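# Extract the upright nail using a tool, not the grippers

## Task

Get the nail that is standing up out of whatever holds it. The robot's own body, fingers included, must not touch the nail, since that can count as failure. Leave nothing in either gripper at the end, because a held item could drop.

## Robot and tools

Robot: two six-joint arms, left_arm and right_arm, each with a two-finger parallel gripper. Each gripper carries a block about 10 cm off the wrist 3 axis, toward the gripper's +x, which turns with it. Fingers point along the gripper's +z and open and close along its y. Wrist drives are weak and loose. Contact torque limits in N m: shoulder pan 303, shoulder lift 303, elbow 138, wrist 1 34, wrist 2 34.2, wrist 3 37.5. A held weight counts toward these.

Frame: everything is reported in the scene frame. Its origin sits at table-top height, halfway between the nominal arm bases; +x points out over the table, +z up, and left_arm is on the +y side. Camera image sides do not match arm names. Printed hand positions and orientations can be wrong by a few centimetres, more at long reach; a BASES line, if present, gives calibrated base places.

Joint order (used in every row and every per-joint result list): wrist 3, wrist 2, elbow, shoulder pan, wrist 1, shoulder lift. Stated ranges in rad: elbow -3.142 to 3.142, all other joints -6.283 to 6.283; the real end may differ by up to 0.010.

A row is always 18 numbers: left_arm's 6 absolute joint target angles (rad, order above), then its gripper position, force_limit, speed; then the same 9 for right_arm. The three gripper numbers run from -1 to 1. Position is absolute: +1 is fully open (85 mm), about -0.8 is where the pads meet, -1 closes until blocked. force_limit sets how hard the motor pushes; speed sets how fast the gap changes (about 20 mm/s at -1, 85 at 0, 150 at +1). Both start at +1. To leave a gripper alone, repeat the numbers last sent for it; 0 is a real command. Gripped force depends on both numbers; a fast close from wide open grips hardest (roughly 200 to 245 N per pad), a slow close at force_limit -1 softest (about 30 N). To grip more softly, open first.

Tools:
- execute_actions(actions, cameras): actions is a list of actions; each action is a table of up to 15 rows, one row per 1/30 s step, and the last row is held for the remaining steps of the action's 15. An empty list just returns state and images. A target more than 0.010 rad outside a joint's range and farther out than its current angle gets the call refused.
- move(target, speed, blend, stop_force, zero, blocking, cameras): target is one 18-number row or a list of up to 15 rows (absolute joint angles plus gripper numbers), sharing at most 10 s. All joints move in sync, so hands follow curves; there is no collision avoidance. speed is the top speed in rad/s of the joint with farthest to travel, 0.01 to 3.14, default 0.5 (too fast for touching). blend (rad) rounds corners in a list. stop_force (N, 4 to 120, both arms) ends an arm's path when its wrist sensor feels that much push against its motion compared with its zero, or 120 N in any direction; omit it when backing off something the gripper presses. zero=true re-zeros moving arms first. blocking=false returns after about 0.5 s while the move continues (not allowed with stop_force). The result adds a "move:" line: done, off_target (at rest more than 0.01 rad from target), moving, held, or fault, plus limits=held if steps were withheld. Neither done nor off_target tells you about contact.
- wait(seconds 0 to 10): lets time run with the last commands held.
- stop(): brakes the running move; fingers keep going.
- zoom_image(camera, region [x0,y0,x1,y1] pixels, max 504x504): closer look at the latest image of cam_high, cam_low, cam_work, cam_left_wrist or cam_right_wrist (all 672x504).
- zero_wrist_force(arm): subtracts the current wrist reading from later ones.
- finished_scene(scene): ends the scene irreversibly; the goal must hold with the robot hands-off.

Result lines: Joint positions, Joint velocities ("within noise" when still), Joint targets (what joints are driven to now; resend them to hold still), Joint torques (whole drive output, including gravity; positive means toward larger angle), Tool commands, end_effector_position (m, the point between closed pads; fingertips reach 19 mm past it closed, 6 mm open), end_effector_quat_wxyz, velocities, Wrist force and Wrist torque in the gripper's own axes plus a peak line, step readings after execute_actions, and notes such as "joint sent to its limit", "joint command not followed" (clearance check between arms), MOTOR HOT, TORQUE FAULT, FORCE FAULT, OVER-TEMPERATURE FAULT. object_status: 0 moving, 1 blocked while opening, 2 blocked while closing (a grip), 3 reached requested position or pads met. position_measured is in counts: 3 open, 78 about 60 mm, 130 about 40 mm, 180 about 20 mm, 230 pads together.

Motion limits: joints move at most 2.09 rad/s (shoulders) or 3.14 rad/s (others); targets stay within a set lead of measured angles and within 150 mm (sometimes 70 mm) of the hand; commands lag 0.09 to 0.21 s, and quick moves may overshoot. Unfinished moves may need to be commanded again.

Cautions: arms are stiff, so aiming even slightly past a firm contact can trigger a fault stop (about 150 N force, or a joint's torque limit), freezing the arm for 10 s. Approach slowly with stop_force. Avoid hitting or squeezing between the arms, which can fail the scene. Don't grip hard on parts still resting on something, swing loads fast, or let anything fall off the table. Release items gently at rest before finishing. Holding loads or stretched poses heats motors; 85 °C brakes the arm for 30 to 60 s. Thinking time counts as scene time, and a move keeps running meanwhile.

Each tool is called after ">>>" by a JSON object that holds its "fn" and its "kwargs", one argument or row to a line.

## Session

>>> {"fn": "execute_actions", "kwargs": {
  "actions": []
}}

>>> {"fn": "zoom_image", "kwargs": {
  "camera": "cam_work",
  "region": [150, 100, 550, 400]
}}

Scene clock: 0.00 s.
left_arm: end_effector_position=(+1.0418, +0.2820, +0.3278) position_measured=3 object_status=3 end_effector_quat_wxyz=(-0.130, +0.466, +0.872, +0.072) | right_arm: end_effector_position=(+0.3079, +0.0583, +0.1558) position_measured=3 object_status=3 end_effector_quat_wxyz=(-0.323, -0.266, +0.900, -0.118)
Joint names: [wrist 3, wrist 2, elbow, shoulder pan, wrist 1, shoulder lift]
Joint positions: left_arm=[0.527 -1.413 0.393 -0.417 -1.123 -0.586] | right_arm=[0.606 1.984 -1.752 4.451 -1.586 -1.961]
Joint velocities: within noise
Joint torques (N m): no reading
Motor temperatures (°C): left_arm=[32 32 29 27 35 30] | right_arm=[34 25 29 31 37 30]
Wrist force (N): no reading
Wrist torque (N m): no reading
Wrist force, peak (N): no reading
Joint targets: left_arm=[0.527 -1.413 0.393 -0.417 -1.123 -0.586] | right_arm=[0.606 1.984 -1.752 4.451 -1.586 -1.961]
Tool commands: left_gripper/position=+1.0 left_gripper/force_limit=+1.0 left_gripper/speed=+1.0 right_gripper/position=+1.0 right_gripper/force_limit=+1.0 right_gripper/speed=+1.0

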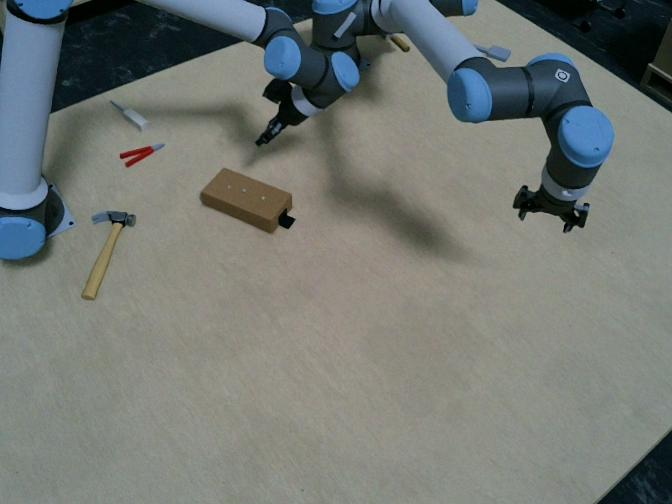

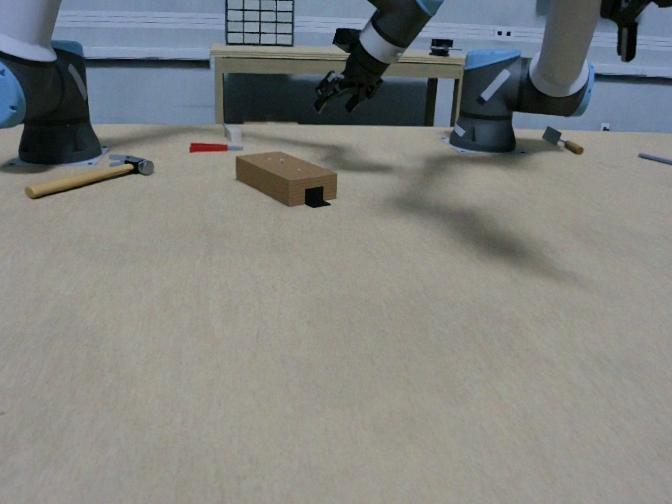

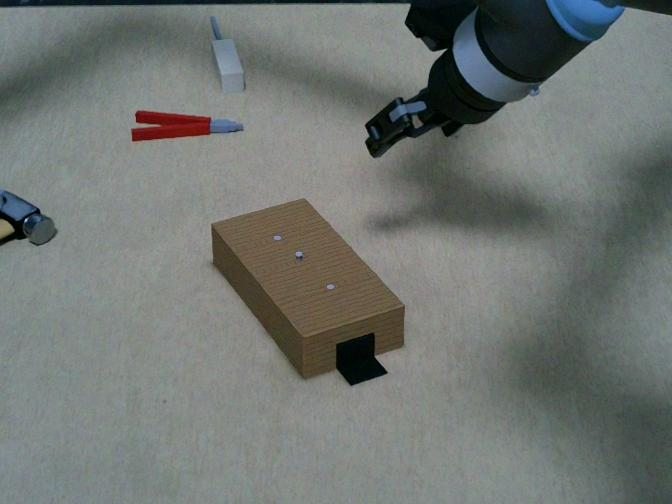

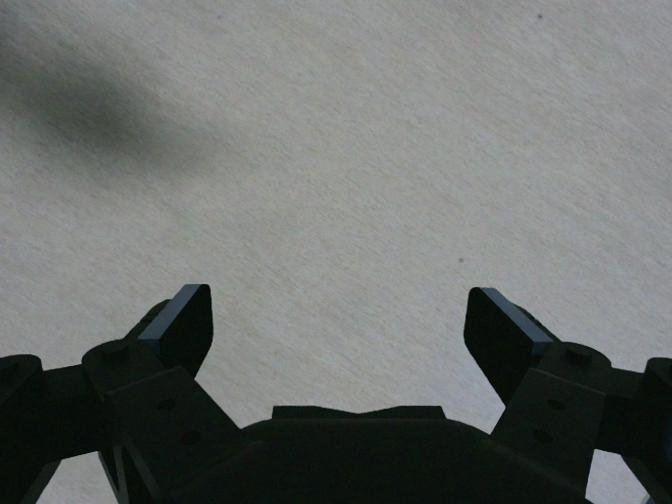

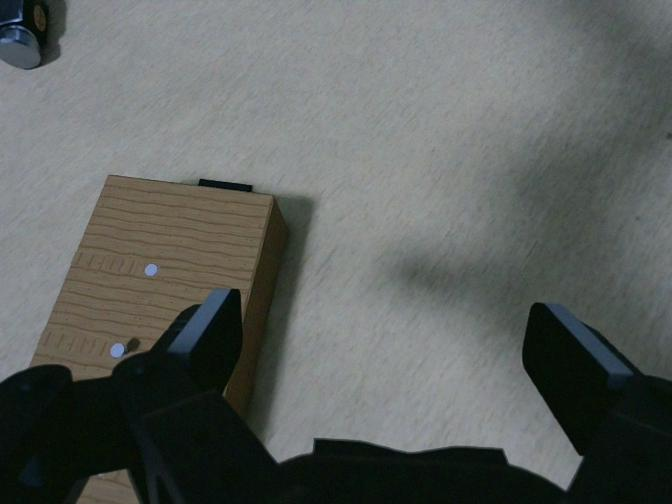

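Scaled by 1.260 from the camera's image (finer frame: 960x720).

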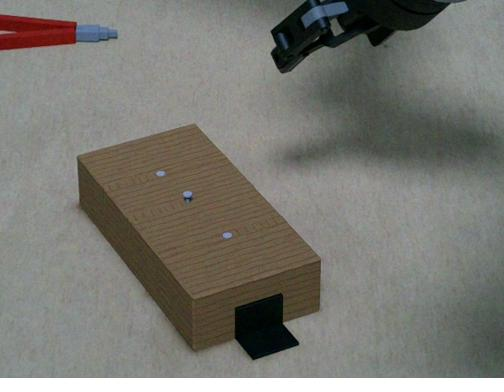

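>>> {"fn": "move", "kwargs": {
  "target": [0.527,-1.413,2.0,0.3,-1.6,-1.7,1,1,1,-1.227,-1.571,-2.1445,4.131,1.6878,-1.1142,1,1,1],
  "speed": 0.9
}}

Scene clock: 9.13 s.
left_arm: end_effector_position=(+0.3628, +0.9047, +0.3172) position_measured=3 object_status=3 end_effector_quat_wxyz=(-0.154, +0.131, +0.979, +0.019) | right_arm: end_effector_position=(+0.3185, -0.5205, +0.3800) position_measured=3 object_status=3 end_effector_quat_wxyz=(+0.000, +0.447, +0.894, +0.000)
Joint positions: left_arm=[0.527 -1.413 2 0.3 -1.6 -1.7] | right_arm=[-1.227 -1.571 -2.144 4.131 1.688 -1.114]
Joint torques (N m): left_arm=[1.99 -1.3 -40.04 14.58 -8.91 -50.83] | right_arm=[-2.78 -3.06 30.62 -17.68 0.57 17.39]
Wrist force (N): left_arm=[-0.1 -0.7 -0.6] | right_arm=[-1.5 -0.1 -0.7]
Wrist torque (N m): left_arm=[-0.09 -0.08 0.11] | right_arm=[0.01 -0.09 0.06]
Wrist force, peak (N): left_arm=[2.0 -1.2 0.9] | right_arm=[-7.6 0.7 1.0]
Joint targets: left_arm=[0.527 -1.413 2.000 0.300 -1.600 -1.700] | right_arm=[-1.227 -1.571 -2.145 4.131 1.688 -1.114]
move: done

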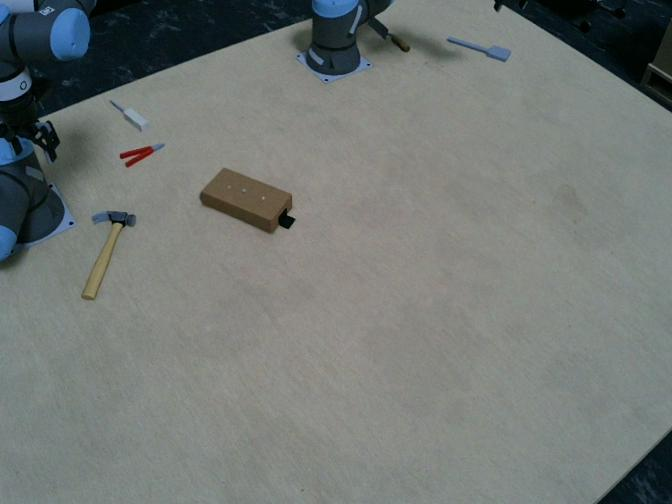

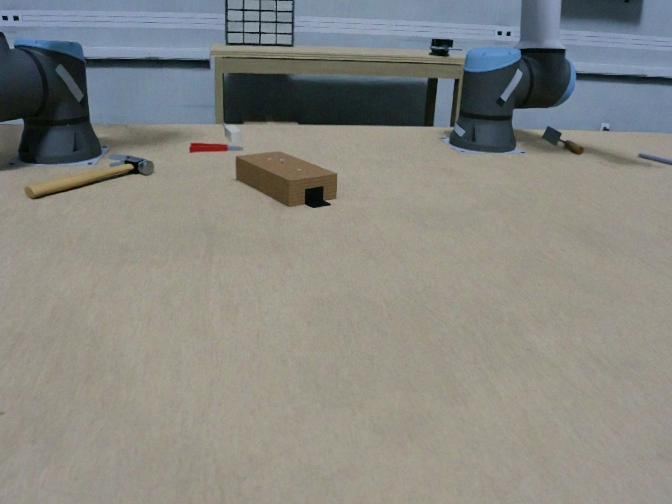

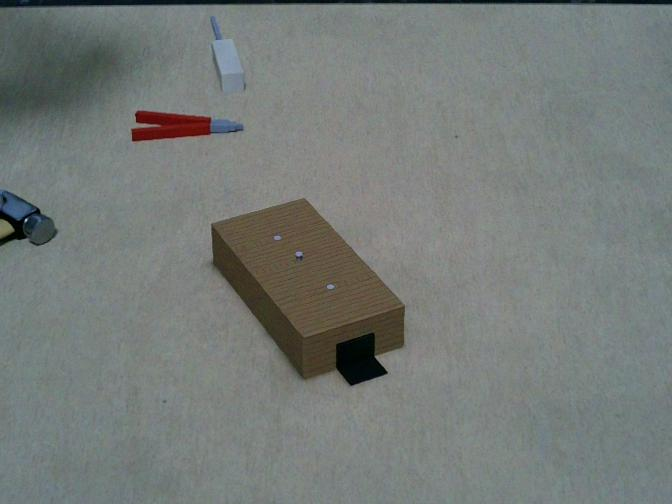

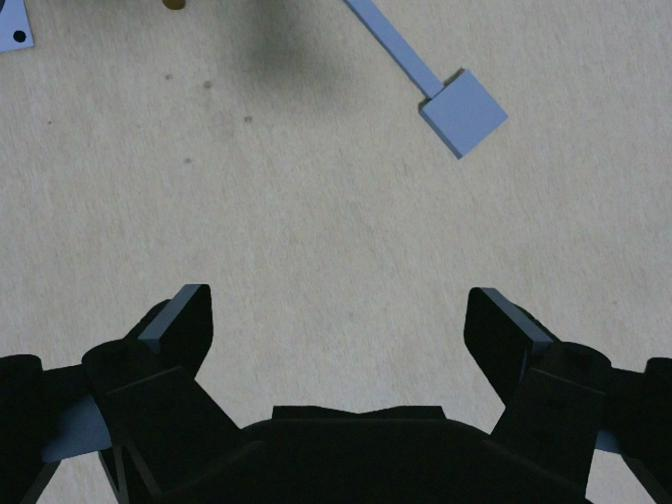

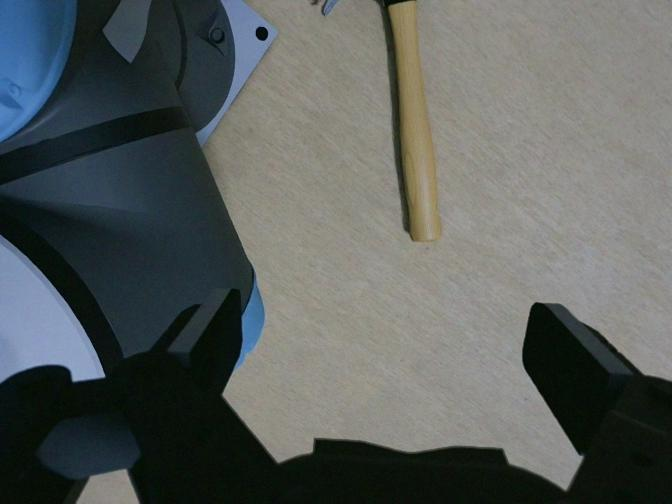

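>>> {"fn": "move", "kwargs": {
  "target": [0.527,-1.413,2.0,0.3,-1.6,-1.7,1,1,1,-1.583,-1.571,-2.3630,3.897,2.2408,-1.4486,0.1,1,1],
  "speed": 0.5,
  "cameras": ["cam_right_wrist","cam_low","cam_high"]
}}

Scene clock: 11.73 s.
left_arm: end_effector_position=(+0.3628, +0.9047, +0.3171) position_measured=3 object_status=3 end_effector_quat_wxyz=(-0.154, +0.131, +0.979, +0.019) | right_arm: end_effector_position=(+0.3793, -0.5263, +0.1500) position_measured=117 object_status=3 end_effector_quat_wxyz=(+0.000, +0.392, +0.920, +0.000)
Joint positions: left_arm=[0.527 -1.413 2 0.3 -1.6 -1.7] | right_arm=[-1.583 -1.571 -2.363 3.897 2.241 -1.449]
Joint torques (N m): left_arm=[1.91 -1.42 -46.44 12.77 -5.21 -47.34] | right_arm=[-3.07 -2.38 21.71 -17.43 0.29 11.36]
Wrist force (N): left_arm=[0.4 -0.7 -0.4] | right_arm=[-1.2 -0.5 -1.1]
Wrist torque (N m): left_arm=[-0.10 -0.15 0.12] | right_arm=[-0.01 -0.20 0.09]
Wrist force, peak (N): left_arm=[0.5 -1.0 -0.6] | right_arm=[-1.5 -0.8 -3.1]
Joint targets: left_arm=[0.527 -1.413 2.000 0.300 -1.600 -1.700] | right_arm=[-1.583 -1.571 -2.363 3.897 2.241 -1.449]
move: done
Images, in order (width x height): cam_high 672x504, cam_low 672x504, cam_right_wrist 672x504.

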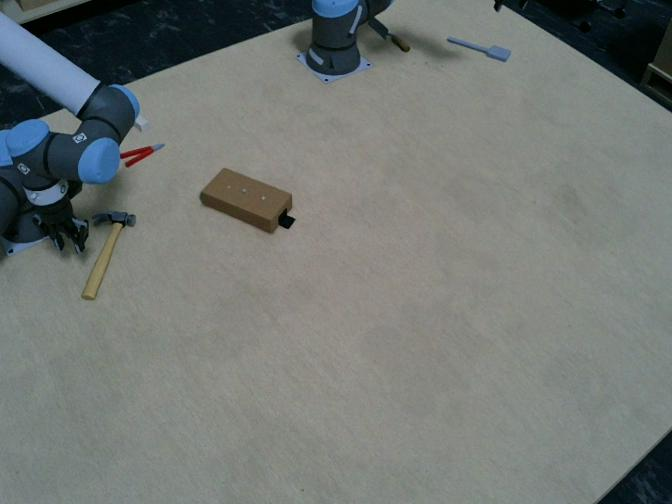

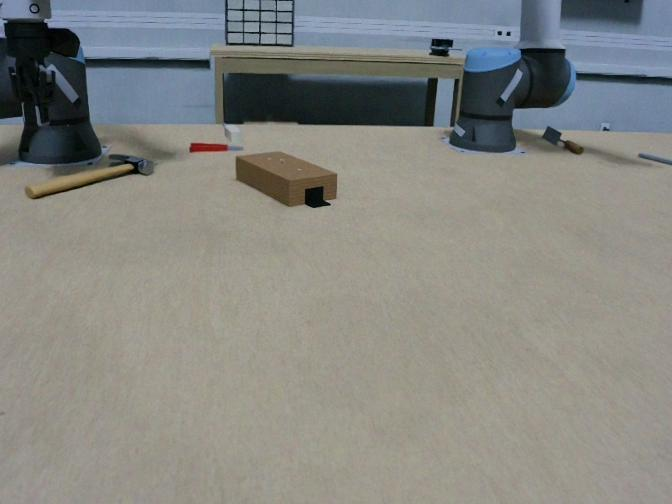

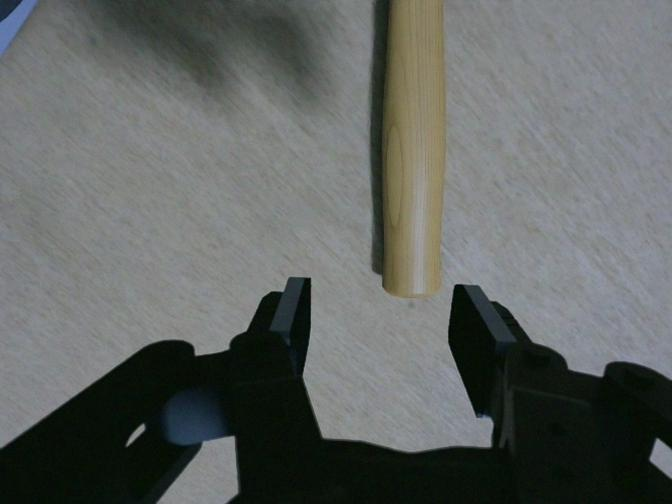

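>>> {"fn": "move", "kwargs": {
  "target": [0.527,-1.413,2.0,0.3,-1.6,-1.7,1,1,1,-1.5526,-1.571,-2.3817,3.9277,2.3698,-1.5589,0.1,1,1],
  "speed": 0.2,
  "cameras": ["cam_right_wrist"]
}}

Scene clock: 13.63 s.
left_arm: end_effector_position=(+0.3628, +0.9047, +0.3171) position_measured=3 object_status=3 end_effector_quat_wxyz=(-0.154, +0.131, +0.979, +0.019) | right_arm: end_effector_position=(+0.3905, -0.5043, +0.0999) position_measured=117 object_status=3 end_effector_quat_wxyz=(+0.000, +0.392, +0.920, +0.000)
Joint positions: left_arm=[0.527 -1.413 2 0.3 -1.6 -1.7] | right_arm=[-1.553 -1.571 -2.382 3.928 2.37 -1.559]
Joint torques (N m): left_arm=[1.65 -1.73 -52.85 11.48 -3.41 -48.87] | right_arm=[3.16 -1.84 18.44 20.21 0.58 17.57]
Wrist force (N): left_arm=[0.3 -0.7 -0.4] | right_arm=[-1.5 0.5 -1.3]
Wrist torque (N m): left_arm=[-0.09 -0.14 0.11] | right_arm=[0.17 -0.22 0.07]
Wrist force, peak (N): left_arm=[0.1 -0.9 -0.9] | right_arm=[-2.0 -0.6 -2.4]
Joint targets: left_arm=[0.527 -1.413 2.000 0.300 -1.600 -1.700] | right_arm=[-1.553 -1.571 -2.382 3.928 2.370 -1.559]
move: done

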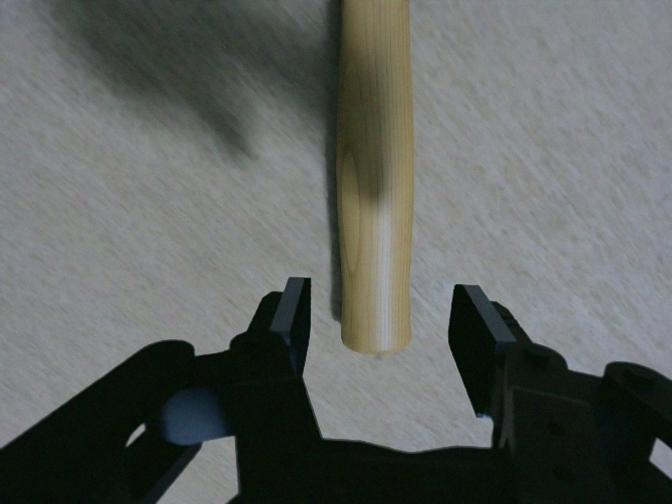

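>>> {"fn": "move", "kwargs": {
  "target": [0.527,-1.413,2.0,0.3,-1.6,-1.7,1,1,1,-1.5526,-1.571,-2.4127,3.9277,2.4729,-1.6310,0.1,1,1],
  "speed": 0.1,
  "cameras": ["cam_right_wrist"]
}}

Scene clock: 15.30 s.
left_arm: end_effector_position=(+0.3628, +0.9047, +0.3171) position_measured=3 object_status=3 end_effector_quat_wxyz=(-0.154, +0.131, +0.979, +0.019) | right_arm: end_effector_position=(+0.3904, -0.5044, +0.0599) position_measured=117 object_status=3 end_effector_quat_wxyz=(+0.000, +0.392, +0.920, +0.000)
Joint positions: left_arm=[0.527 -1.413 2 0.3 -1.6 -1.7] | right_arm=[-1.553 -1.571 -2.413 3.928 2.473 -1.631]
Joint torques (N m): left_arm=[1.41 -1.14 -52.31 12.24 -1.68 -47.95] | right_arm=[2.99 -1.26 14.66 21.29 0.54 20.57]
Wrist force (N): left_arm=[0.2 -0.8 -0.7] | right_arm=[-0.8 0.1 -1.2]
Wrist torque (N m): left_arm=[-0.12 -0.11 0.12] | right_arm=[0.06 -0.28 0.11]
Wrist force, peak (N): left_arm=[0.3 -1.1 -0.6] | right_arm=[-1.9 0.5 -1.9]
Joint targets: left_arm=[0.527 -1.413 2.000 0.300 -1.600 -1.700] | right_arm=[-1.553 -1.571 -2.413 3.928 2.473 -1.631]
move: done

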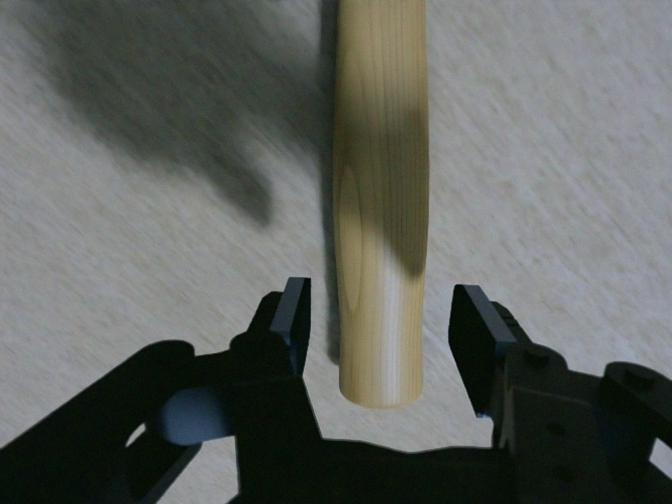

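>>> {"fn": "move", "kwargs": {
  "target": [0.527,-1.413,2.0,0.3,-1.6,-1.7,1,1,1,-1.5526,-1.571,-2.4316,3.9277,2.5518,-1.6910,0.1,1,1],
  "speed": 0.05,
  "stop_force": 8,
  "cameras": ["cam_right_wrist"]
}}

>>> {"fn": "zoom_image", "kwargs": {
  "camera": "cam_right_wrist",
  "region": [200, 0, 560, 504]
}}

Scene clock: 18.00 s.
left_arm: end_effector_position=(+0.3628, +0.9047, +0.3171) position_measured=3 object_status=3 end_effector_quat_wxyz=(-0.154, +0.131, +0.979, +0.019) | right_arm: end_effector_position=(+0.3905, -0.5043, +0.0301) position_measured=117 object_status=3 end_effector_quat_wxyz=(+0.000, +0.392, +0.920, +0.000)
Joint positions: left_arm=[0.527 -1.413 2 0.3 -1.6 -1.7] | right_arm=[-1.553 -1.571 -2.432 3.928 2.552 -1.691]
Joint torques (N m): left_arm=[1.49 -1.13 -52.88 7.32 -0.17 -48.75] | right_arm=[3.07 -0.71 13.15 19.61 -0.03 22.16]
Wrist force (N): left_arm=[0.2 -0.7 -0.6] | right_arm=[-0.8 0.5 -0.7]
Wrist torque (N m): left_arm=[-0.09 -0.13 0.11] | right_arm=[0.11 -0.29 0.13]
Wrist force, peak (N): left_arm=[0.4 -1.0 -0.7] | right_arm=[-0.9 0.3 -1.7]
Joint targets: left_arm=[0.527 -1.413 2.000 0.300 -1.600 -1.700] | right_arm=[-1.553 -1.571 -2.432 3.928 2.552 -1.691]
move: done

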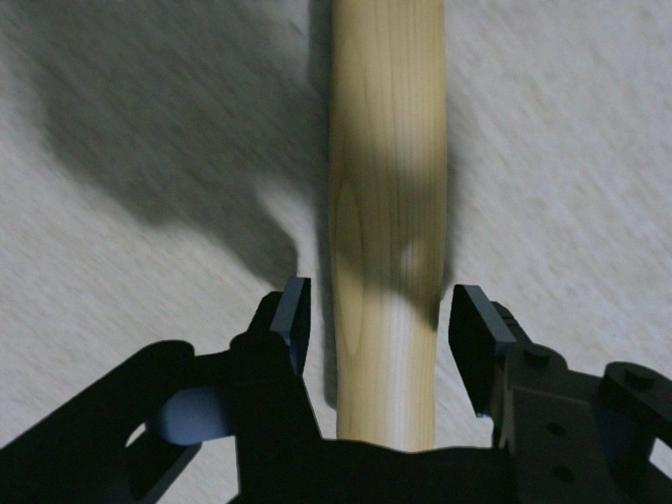

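Scaled by 1.000.

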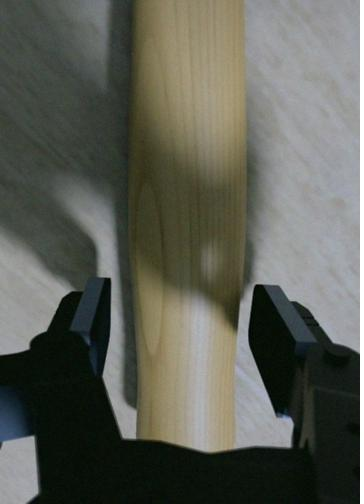

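>>> {"fn": "move", "kwargs": {
  "target": [0.527,-1.413,2.0,0.3,-1.6,-1.7,1,1,1,-1.5526,-1.571,-2.4316,3.9277,2.5518,-1.6910,-1,0.4,-1],
  "speed": 0.05,
  "cameras": []
}}

>>> {"fn": "wait", "kwargs": {
  "seconds": 0.6,
  "cameras": ["cam_right_wrist"]
}}

Scene clock: 19.53 s.
left_arm: end_effector_position=(+0.3628, +0.9047, +0.3171) position_measured=3 object_status=3 end_effector_quat_wxyz=(-0.154, +0.131, +0.979, +0.019) | right_arm: end_effector_position=(+0.3905, -0.5043, +0.0301) position_measured=149 object_status=0 end_effector_quat_wxyz=(+0.000, +0.392, +0.920, +0.000)
Joint positions: left_arm=[0.527 -1.413 2 0.3 -1.6 -1.7] | right_arm=[-1.553 -1.571 -2.432 3.928 2.552 -1.691]
Joint torques (N m): left_arm=[1.2 -1.01 -53.56 6.11 -0.06 -48.12] | right_arm=[2.86 -0.42 12.11 18.08 -0.91 22.51]
Wrist force (N): left_arm=[0.1 -0.7 -0.3] | right_arm=[-0.6 5.9 -35.7]
Wrist torque (N m): left_arm=[-0.10 -0.11 0.12] | right_arm=[-0.24 -0.20 -0.70]
Wrist force, peak (N): left_arm=[0.6 -0.8 -1.0] | right_arm=[-0.4 6.2 -36.9]
Joint targets: left_arm=[0.527 -1.413 2.000 0.300 -1.600 -1.700] | right_arm=[-1.553 -1.571 -2.432 3.928 2.552 -1.691]
move: done

Scene clock: 20.13 s.
left_arm: end_effector_position=(+0.3628, +0.9047, +0.3171) position_measured=3 object_status=3 end_effector_quat_wxyz=(-0.154, +0.131, +0.979, +0.019) | right_arm: end_effector_position=(+0.3905, -0.5043, +0.0301) position_measured=149 object_status=2 end_effector_quat_wxyz=(+0.000, +0.392, +0.920, +0.000)
Joint positions: left_arm=[0.527 -1.413 2 0.3 -1.6 -1.7] | right_arm=[-1.553 -1.571 -2.432 3.928 2.552 -1.691]
Joint torques (N m): left_arm=[0.83 -1.35 -50.7 8.27 -0.17 -47.9] | right_arm=[2.98 -0.1 4.81 17.47 -1.48 23.83]
Wrist force (N): left_arm=[0.5 -0.5 -0.8] | right_arm=[-0.8 6.5 -35.0]
Wrist torque (N m): left_arm=[-0.06 -0.16 0.11] | right_arm=[-0.17 -0.18 -0.70]
Wrist force, peak (N): left_arm=[0.4 -0.9 -0.8] | right_arm=[-0.3 6.3 -35.6]
Joint targets: left_arm=[0.527 -1.413 2.000 0.300 -1.600 -1.700] | right_arm=[-1.553 -1.571 -2.432 3.928 2.552 -1.691]
Tool commands: left_gripper/position=+1.0 left_gripper/force_limit=+1.0 left_gripper/speed=+1.0 right_gripper/position=-1.0 right_gripper/force_limit=+0.4 right_gripper/speed=-1.0
wait: 0.60 s; at rest by 0.17 s

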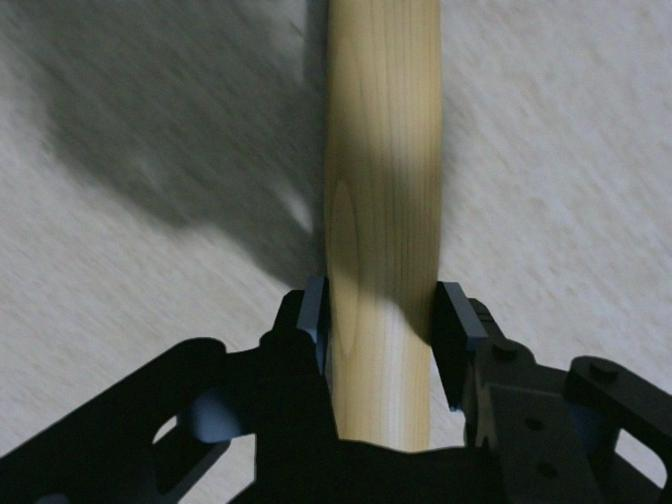

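>>> {"fn": "move", "kwargs": {
  "target": [
    [0.527,-1.413,2.0,0.3,-1.6,-1.7,1,1,1,-1.5526,-1.571,-2.3817,3.9277,2.3698,-1.5589,-1,0.4,-1],
    [0.527,-1.413,2.0,0.3,-1.6,-1.7,1,1,1,-1.5526,-1.571,-2.1551,3.9277,1.9125,-1.3282,-1,0.4,-1]
  ],
  "speed": [0.15,0.3],
  "cameras": ["cam_right_wrist","cam_low"]
}}

Scene clock: 23.60 s.
left_arm: end_effector_position=(+0.3628, +0.9047, +0.3171) position_measured=3 object_status=3 end_effector_quat_wxyz=(-0.154, +0.131, +0.979, +0.019) | right_arm: end_effector_position=(+0.3905, -0.5043, +0.2999) position_measured=151 object_status=2 end_effector_quat_wxyz=(+0.000, +0.392, +0.920, +0.000)
Joint positions: left_arm=[0.527 -1.413 2 0.3 -1.6 -1.7] | right_arm=[-1.553 -1.571 -2.155 3.928 1.913 -1.328]
Joint torques (N m): left_arm=[0.54 -1.33 -50.05 5.06 0.35 -49.14] | right_arm=[2.84 0.62 42.63 13.27 -10.46 34.7]
Wrist force (N): left_arm=[0.3 -0.9 -0.9] | right_arm=[-1.0 0.0 3.9]
Wrist torque (N m): left_arm=[-0.13 -0.14 0.12] | right_arm=[0.07 -0.36 0.11]
Wrist force, peak (N): left_arm=[0.2 -1.1 -0.8] | right_arm=[-0.8 6.7 -35.6]
Joint targets: left_arm=[0.527 -1.413 2.000 0.300 -1.600 -1.700] | right_arm=[-1.553 -1.571 -2.155 3.928 1.913 -1.328]
move: done
Images, in order (width x height): cam_low 672x504, cam_right_wrist 672x504.

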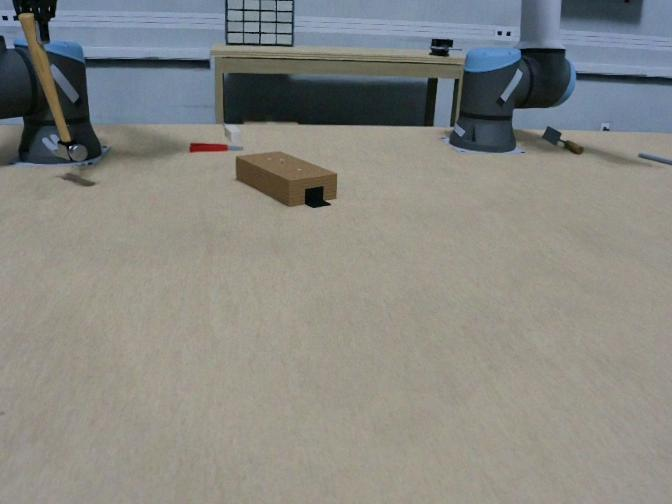

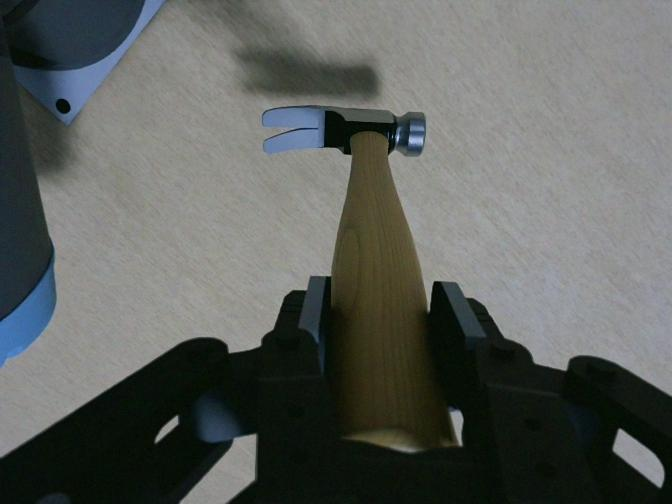

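>>> {"fn": "move", "kwargs": {
  "target": [
    [0.527,-1.413,2.0,0.3,-1.6,-1.7,1,1,1,-1.5526,-1.571,-2.1551,3.9277,1.9125,-1.3282,-0.98,1,-1],
    [0.527,-1.413,2.0,0.3,-1.6,-1.7,1,1,1,-1.5526,-1.571,-1.9748,3.9277,1.6821,-1.2781,-0.98,1,-1],
    [0.527,-1.413,2.0,0.3,-1.6,-1.7,1,1,1,-2.1328,-1.2570,-1.5588,4.6883,1.9005,-1.7205,-0.98,1,-1]
  ],
  "speed": [0.3,0.3,0.5]
}}

>>> {"fn": "zoom_image", "kwargs": {
  "camera": "cam_work",
  "region": [160, 60, 460, 380]
}}

Scene clock: 28.63 s.
left_arm: end_effector_position=(+0.3628, +0.9047, +0.3171) position_measured=3 object_status=3 end_effector_quat_wxyz=(-0.154, +0.131, +0.979, +0.019) | right_arm: end_effector_position=(+0.3525, +0.0115, +0.4201) position_measured=151 object_status=2 end_effector_quat_wxyz=(+0.176, -0.246, +0.952, +0.046)
Joint positions: left_arm=[0.527 -1.413 2 0.3 -1.6 -1.7] | right_arm=[-2.133 -1.257 -1.559 4.688 1.9 -1.72]
Joint torques (N m): left_arm=[0.24 -1.01 -49.35 3.76 -0.4 -44.71] | right_arm=[-3.43 5.71 46.78 19.19 0.71 50.09]
Wrist force (N): left_arm=[0.0 -0.7 -0.8] | right_arm=[-0.8 0.3 4.2]
Wrist torque (N m): left_arm=[-0.09 -0.09 0.12] | right_arm=[0.20 0.00 0.16]
Wrist force, peak (N): left_arm=[0.7 -1.0 -0.8] | right_arm=[0.2 6.1 4.8]
Joint targets: left_arm=[0.527 -1.413 2.000 0.300 -1.600 -1.700] | right_arm=[-2.133 -1.257 -1.559 4.688 1.901 -1.720]
move: done

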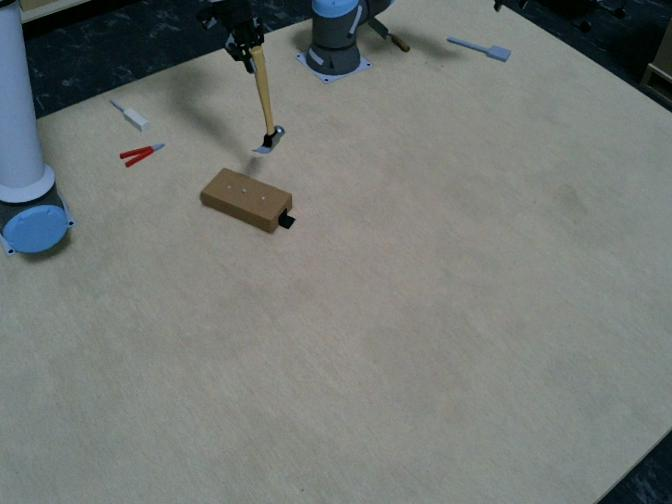

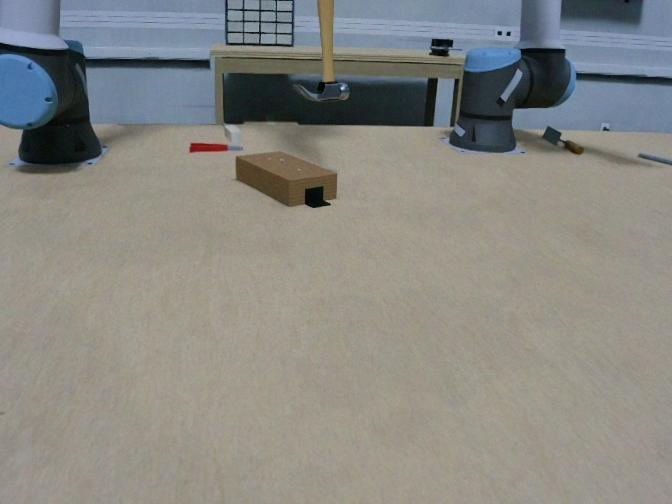

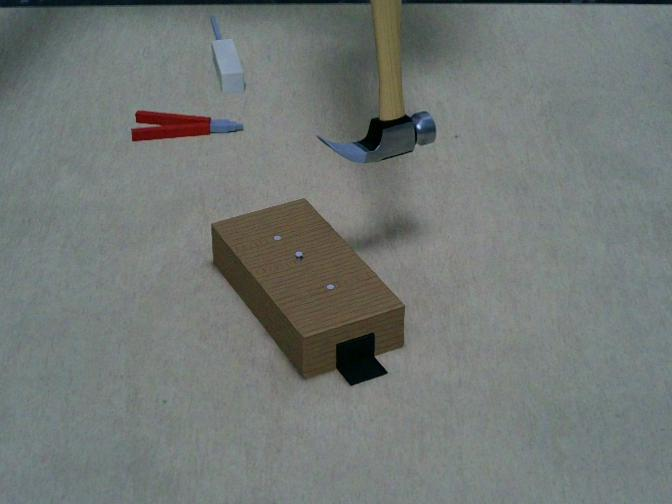

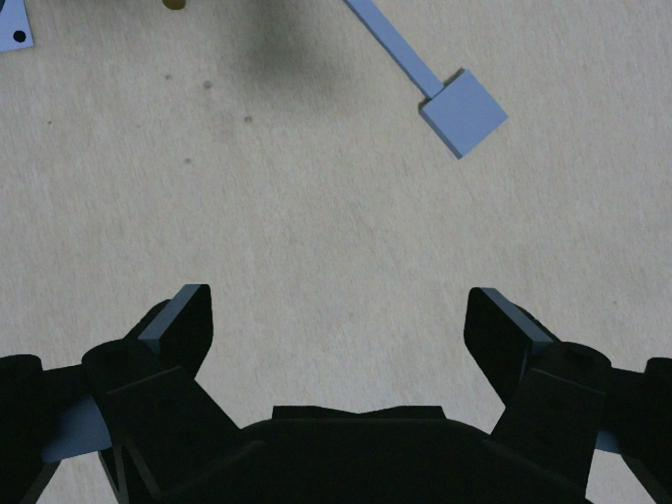

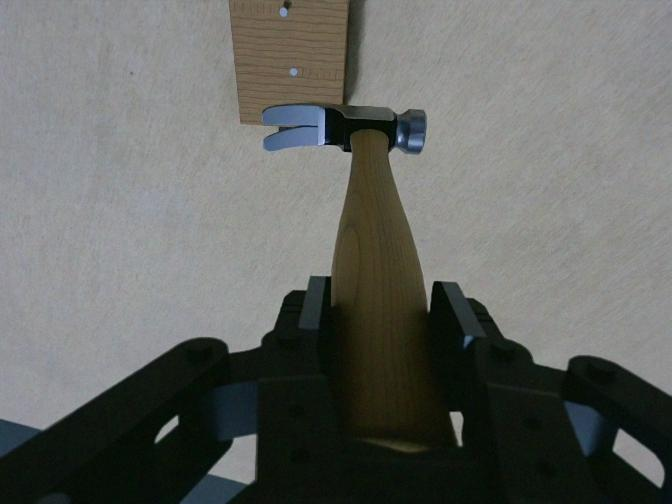

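Scaled by 1.575 from the camera's image (finer frame: 960x720).

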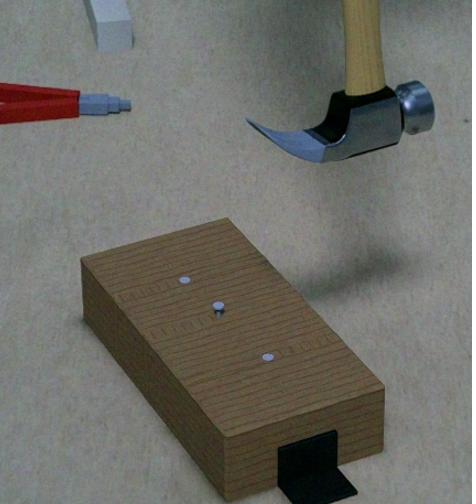

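>>> {"fn": "move", "kwargs": {
  "target": [0.527,-1.413,2.0,0.3,-1.6,-1.7,1,1,1,-2.1015,-1.2514,-1.6596,4.7180,2.0218,-1.7506,-0.98,1,-1],
  "speed": 0.15,
  "cameras": ["cam_right_wrist","cam_low","cam_work"]
}}

>>> {"fn": "zoom_image", "kwargs": {
  "camera": "cam_work",
  "region": [180, 120, 460, 390]
}}

>>> {"fn": "zoom_image", "kwargs": {
  "camera": "cam_right_wrist",
  "region": [150, 0, 450, 200]
}}

Scene clock: 30.97 s.
left_arm: end_effector_position=(+0.3628, +0.9047, +0.3171) position_measured=3 object_status=3 end_effector_quat_wxyz=(-0.154, +0.131, +0.979, +0.019) | right_arm: end_effector_position=(+0.3365, +0.0198, +0.3451) position_measured=151 object_status=2 end_effector_quat_wxyz=(+0.176, -0.246, +0.952, +0.046)
Joint positions: left_arm=[0.527 -1.413 2 0.3 -1.6 -1.7] | right_arm=[-2.102 -1.251 -1.66 4.718 2.022 -1.751]
Joint torques (N m): left_arm=[0.07 -1.03 -48.79 2.1 -0.16 -44.75] | right_arm=[3.08 5.9 31.83 20.18 0.37 50.68]
Wrist force (N): left_arm=[0.1 -0.8 -0.8] | right_arm=[-1.0 0.5 3.9]
Wrist torque (N m): left_arm=[-0.12 -0.11 0.11] | right_arm=[0.16 0.07 0.20]
Wrist force, peak (N): left_arm=[0.3 -0.9 -0.9] | right_arm=[-0.3 0.7 5.5]
Joint targets: left_arm=[0.527 -1.413 2.000 0.300 -1.600 -1.700] | right_arm=[-2.101 -1.251 -1.660 4.718 2.022 -1.751]
move: done
Images, in order (width x height): cam_low 672x504, cam_work 672x504, cam_right_wrist 672x504.

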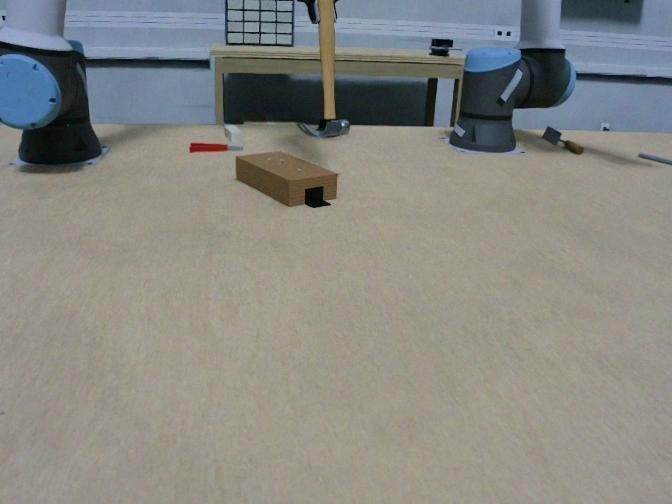

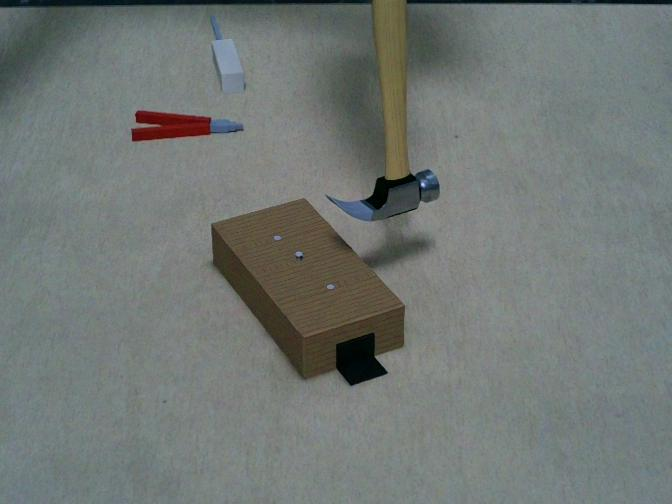

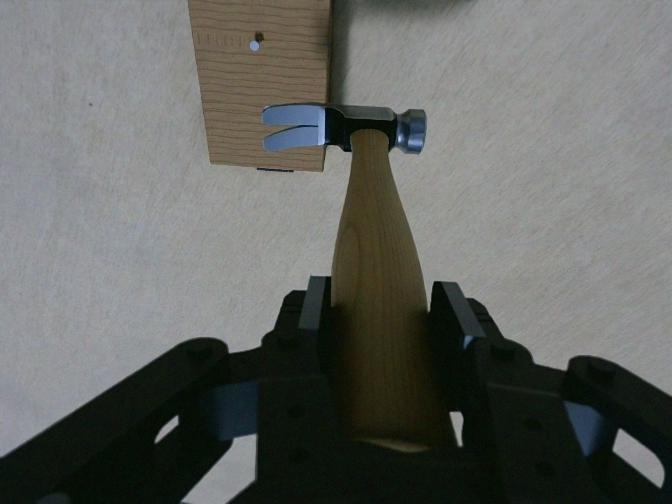

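Scaled by 1.800 from the camera's image (finer frame: 960x720).

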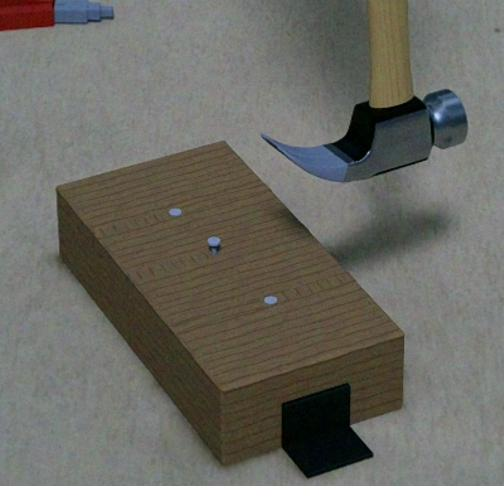

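Scaled by 1.680 from the camera's image (finer frame: 960x720).

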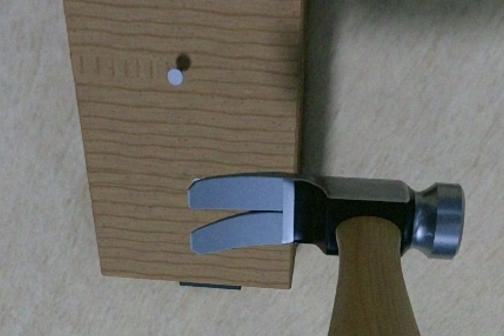

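>>> {"fn": "move", "kwargs": {
  "target": [
    [0.527,-1.413,2.0,0.3,-1.6,-1.7,1,1,1,-2.1015,-1.2514,-1.5844,4.7180,1.9269,-1.7308,-0.98,1,-1],
    [0.527,-1.413,2.0,0.3,-1.6,-1.7,1,1,1,-2.2626,-1.7523,-1.9719,4.3455,2.5279,-1.4465,-0.98,1,-1]
  ],
  "speed": 0.25,
  "cameras": ["cam_right_wrist","cam_low","cam_work"]
}}

>>> {"fn": "zoom_image", "kwargs": {
  "camera": "cam_work",
  "region": [180, 120, 460, 390]
}}

>>> {"fn": "zoom_image", "kwargs": {
  "camera": "cam_right_wrist",
  "region": [150, 0, 450, 200]
}}

Scene clock: 35.43 s.
left_arm: end_effector_position=(+0.3628, +0.9047, +0.3171) position_measured=3 object_status=3 end_effector_quat_wxyz=(-0.154, +0.131, +0.979, +0.019) | right_arm: end_effector_position=(+0.3905, -0.0981, +0.3400) position_measured=151 object_status=2 end_effector_quat_wxyz=(+0.094, -0.181, +0.922, +0.330)
Joint positions: left_arm=[0.527 -1.413 2 0.3 -1.6 -1.7] | right_arm=[-2.263 -1.752 -1.972 4.346 2.528 -1.447]
Joint torques (N m): left_arm=[0.14 -1.46 -47.91 -0.22 0.26 -45.08] | right_arm=[-2.63 -4.04 35.44 -17.06 3.06 50.68]
Wrist force (N): left_arm=[0.2 -0.6 -0.7] | right_arm=[-1.4 -0.8 3.8]
Wrist torque (N m): left_arm=[-0.09 -0.11 0.11] | right_arm=[0.61 -0.06 0.05]
Wrist force, peak (N): left_arm=[0.3 -1.1 -0.8] | right_arm=[0.1 0.2 6.8]
Joint targets: left_arm=[0.527 -1.413 2.000 0.300 -1.600 -1.700] | right_arm=[-2.263 -1.752 -1.972 4.346 2.528 -1.446]
move: done
Images, in order (width x height): cam_low 672x504, cam_work 672x504, cam_right_wrist 672x504.

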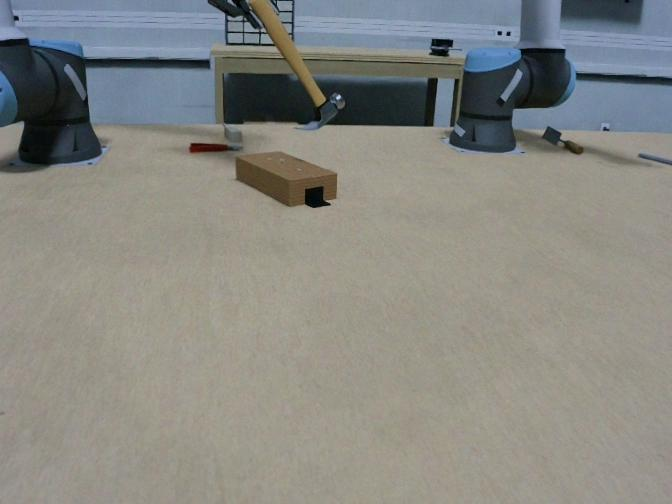

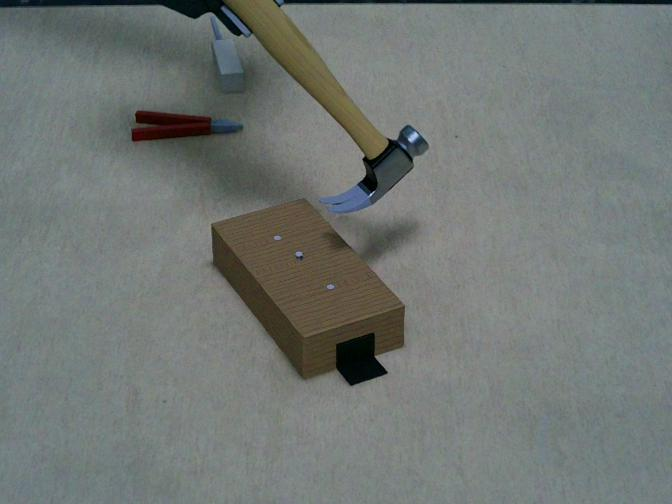

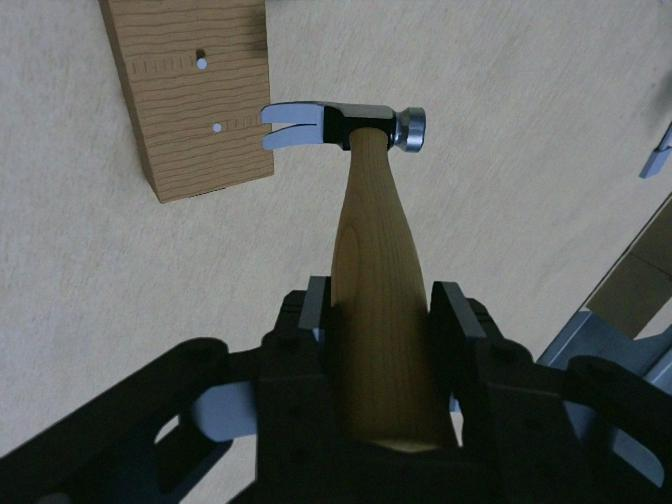

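Scaled by 1.800 from the camera's image (finer frame: 960x720).

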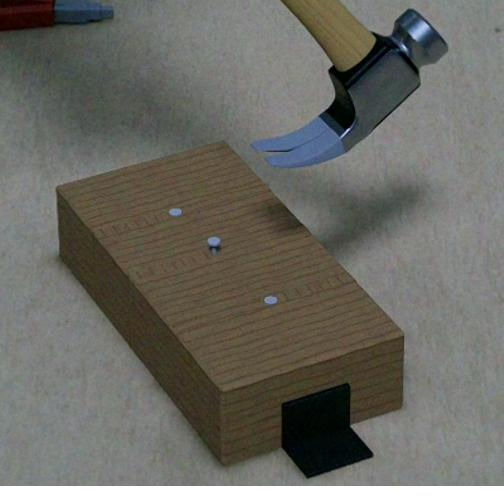

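Scaled by 1.680 from the camera's image (finer frame: 960x720).

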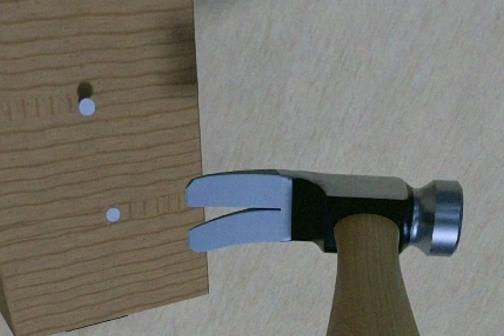

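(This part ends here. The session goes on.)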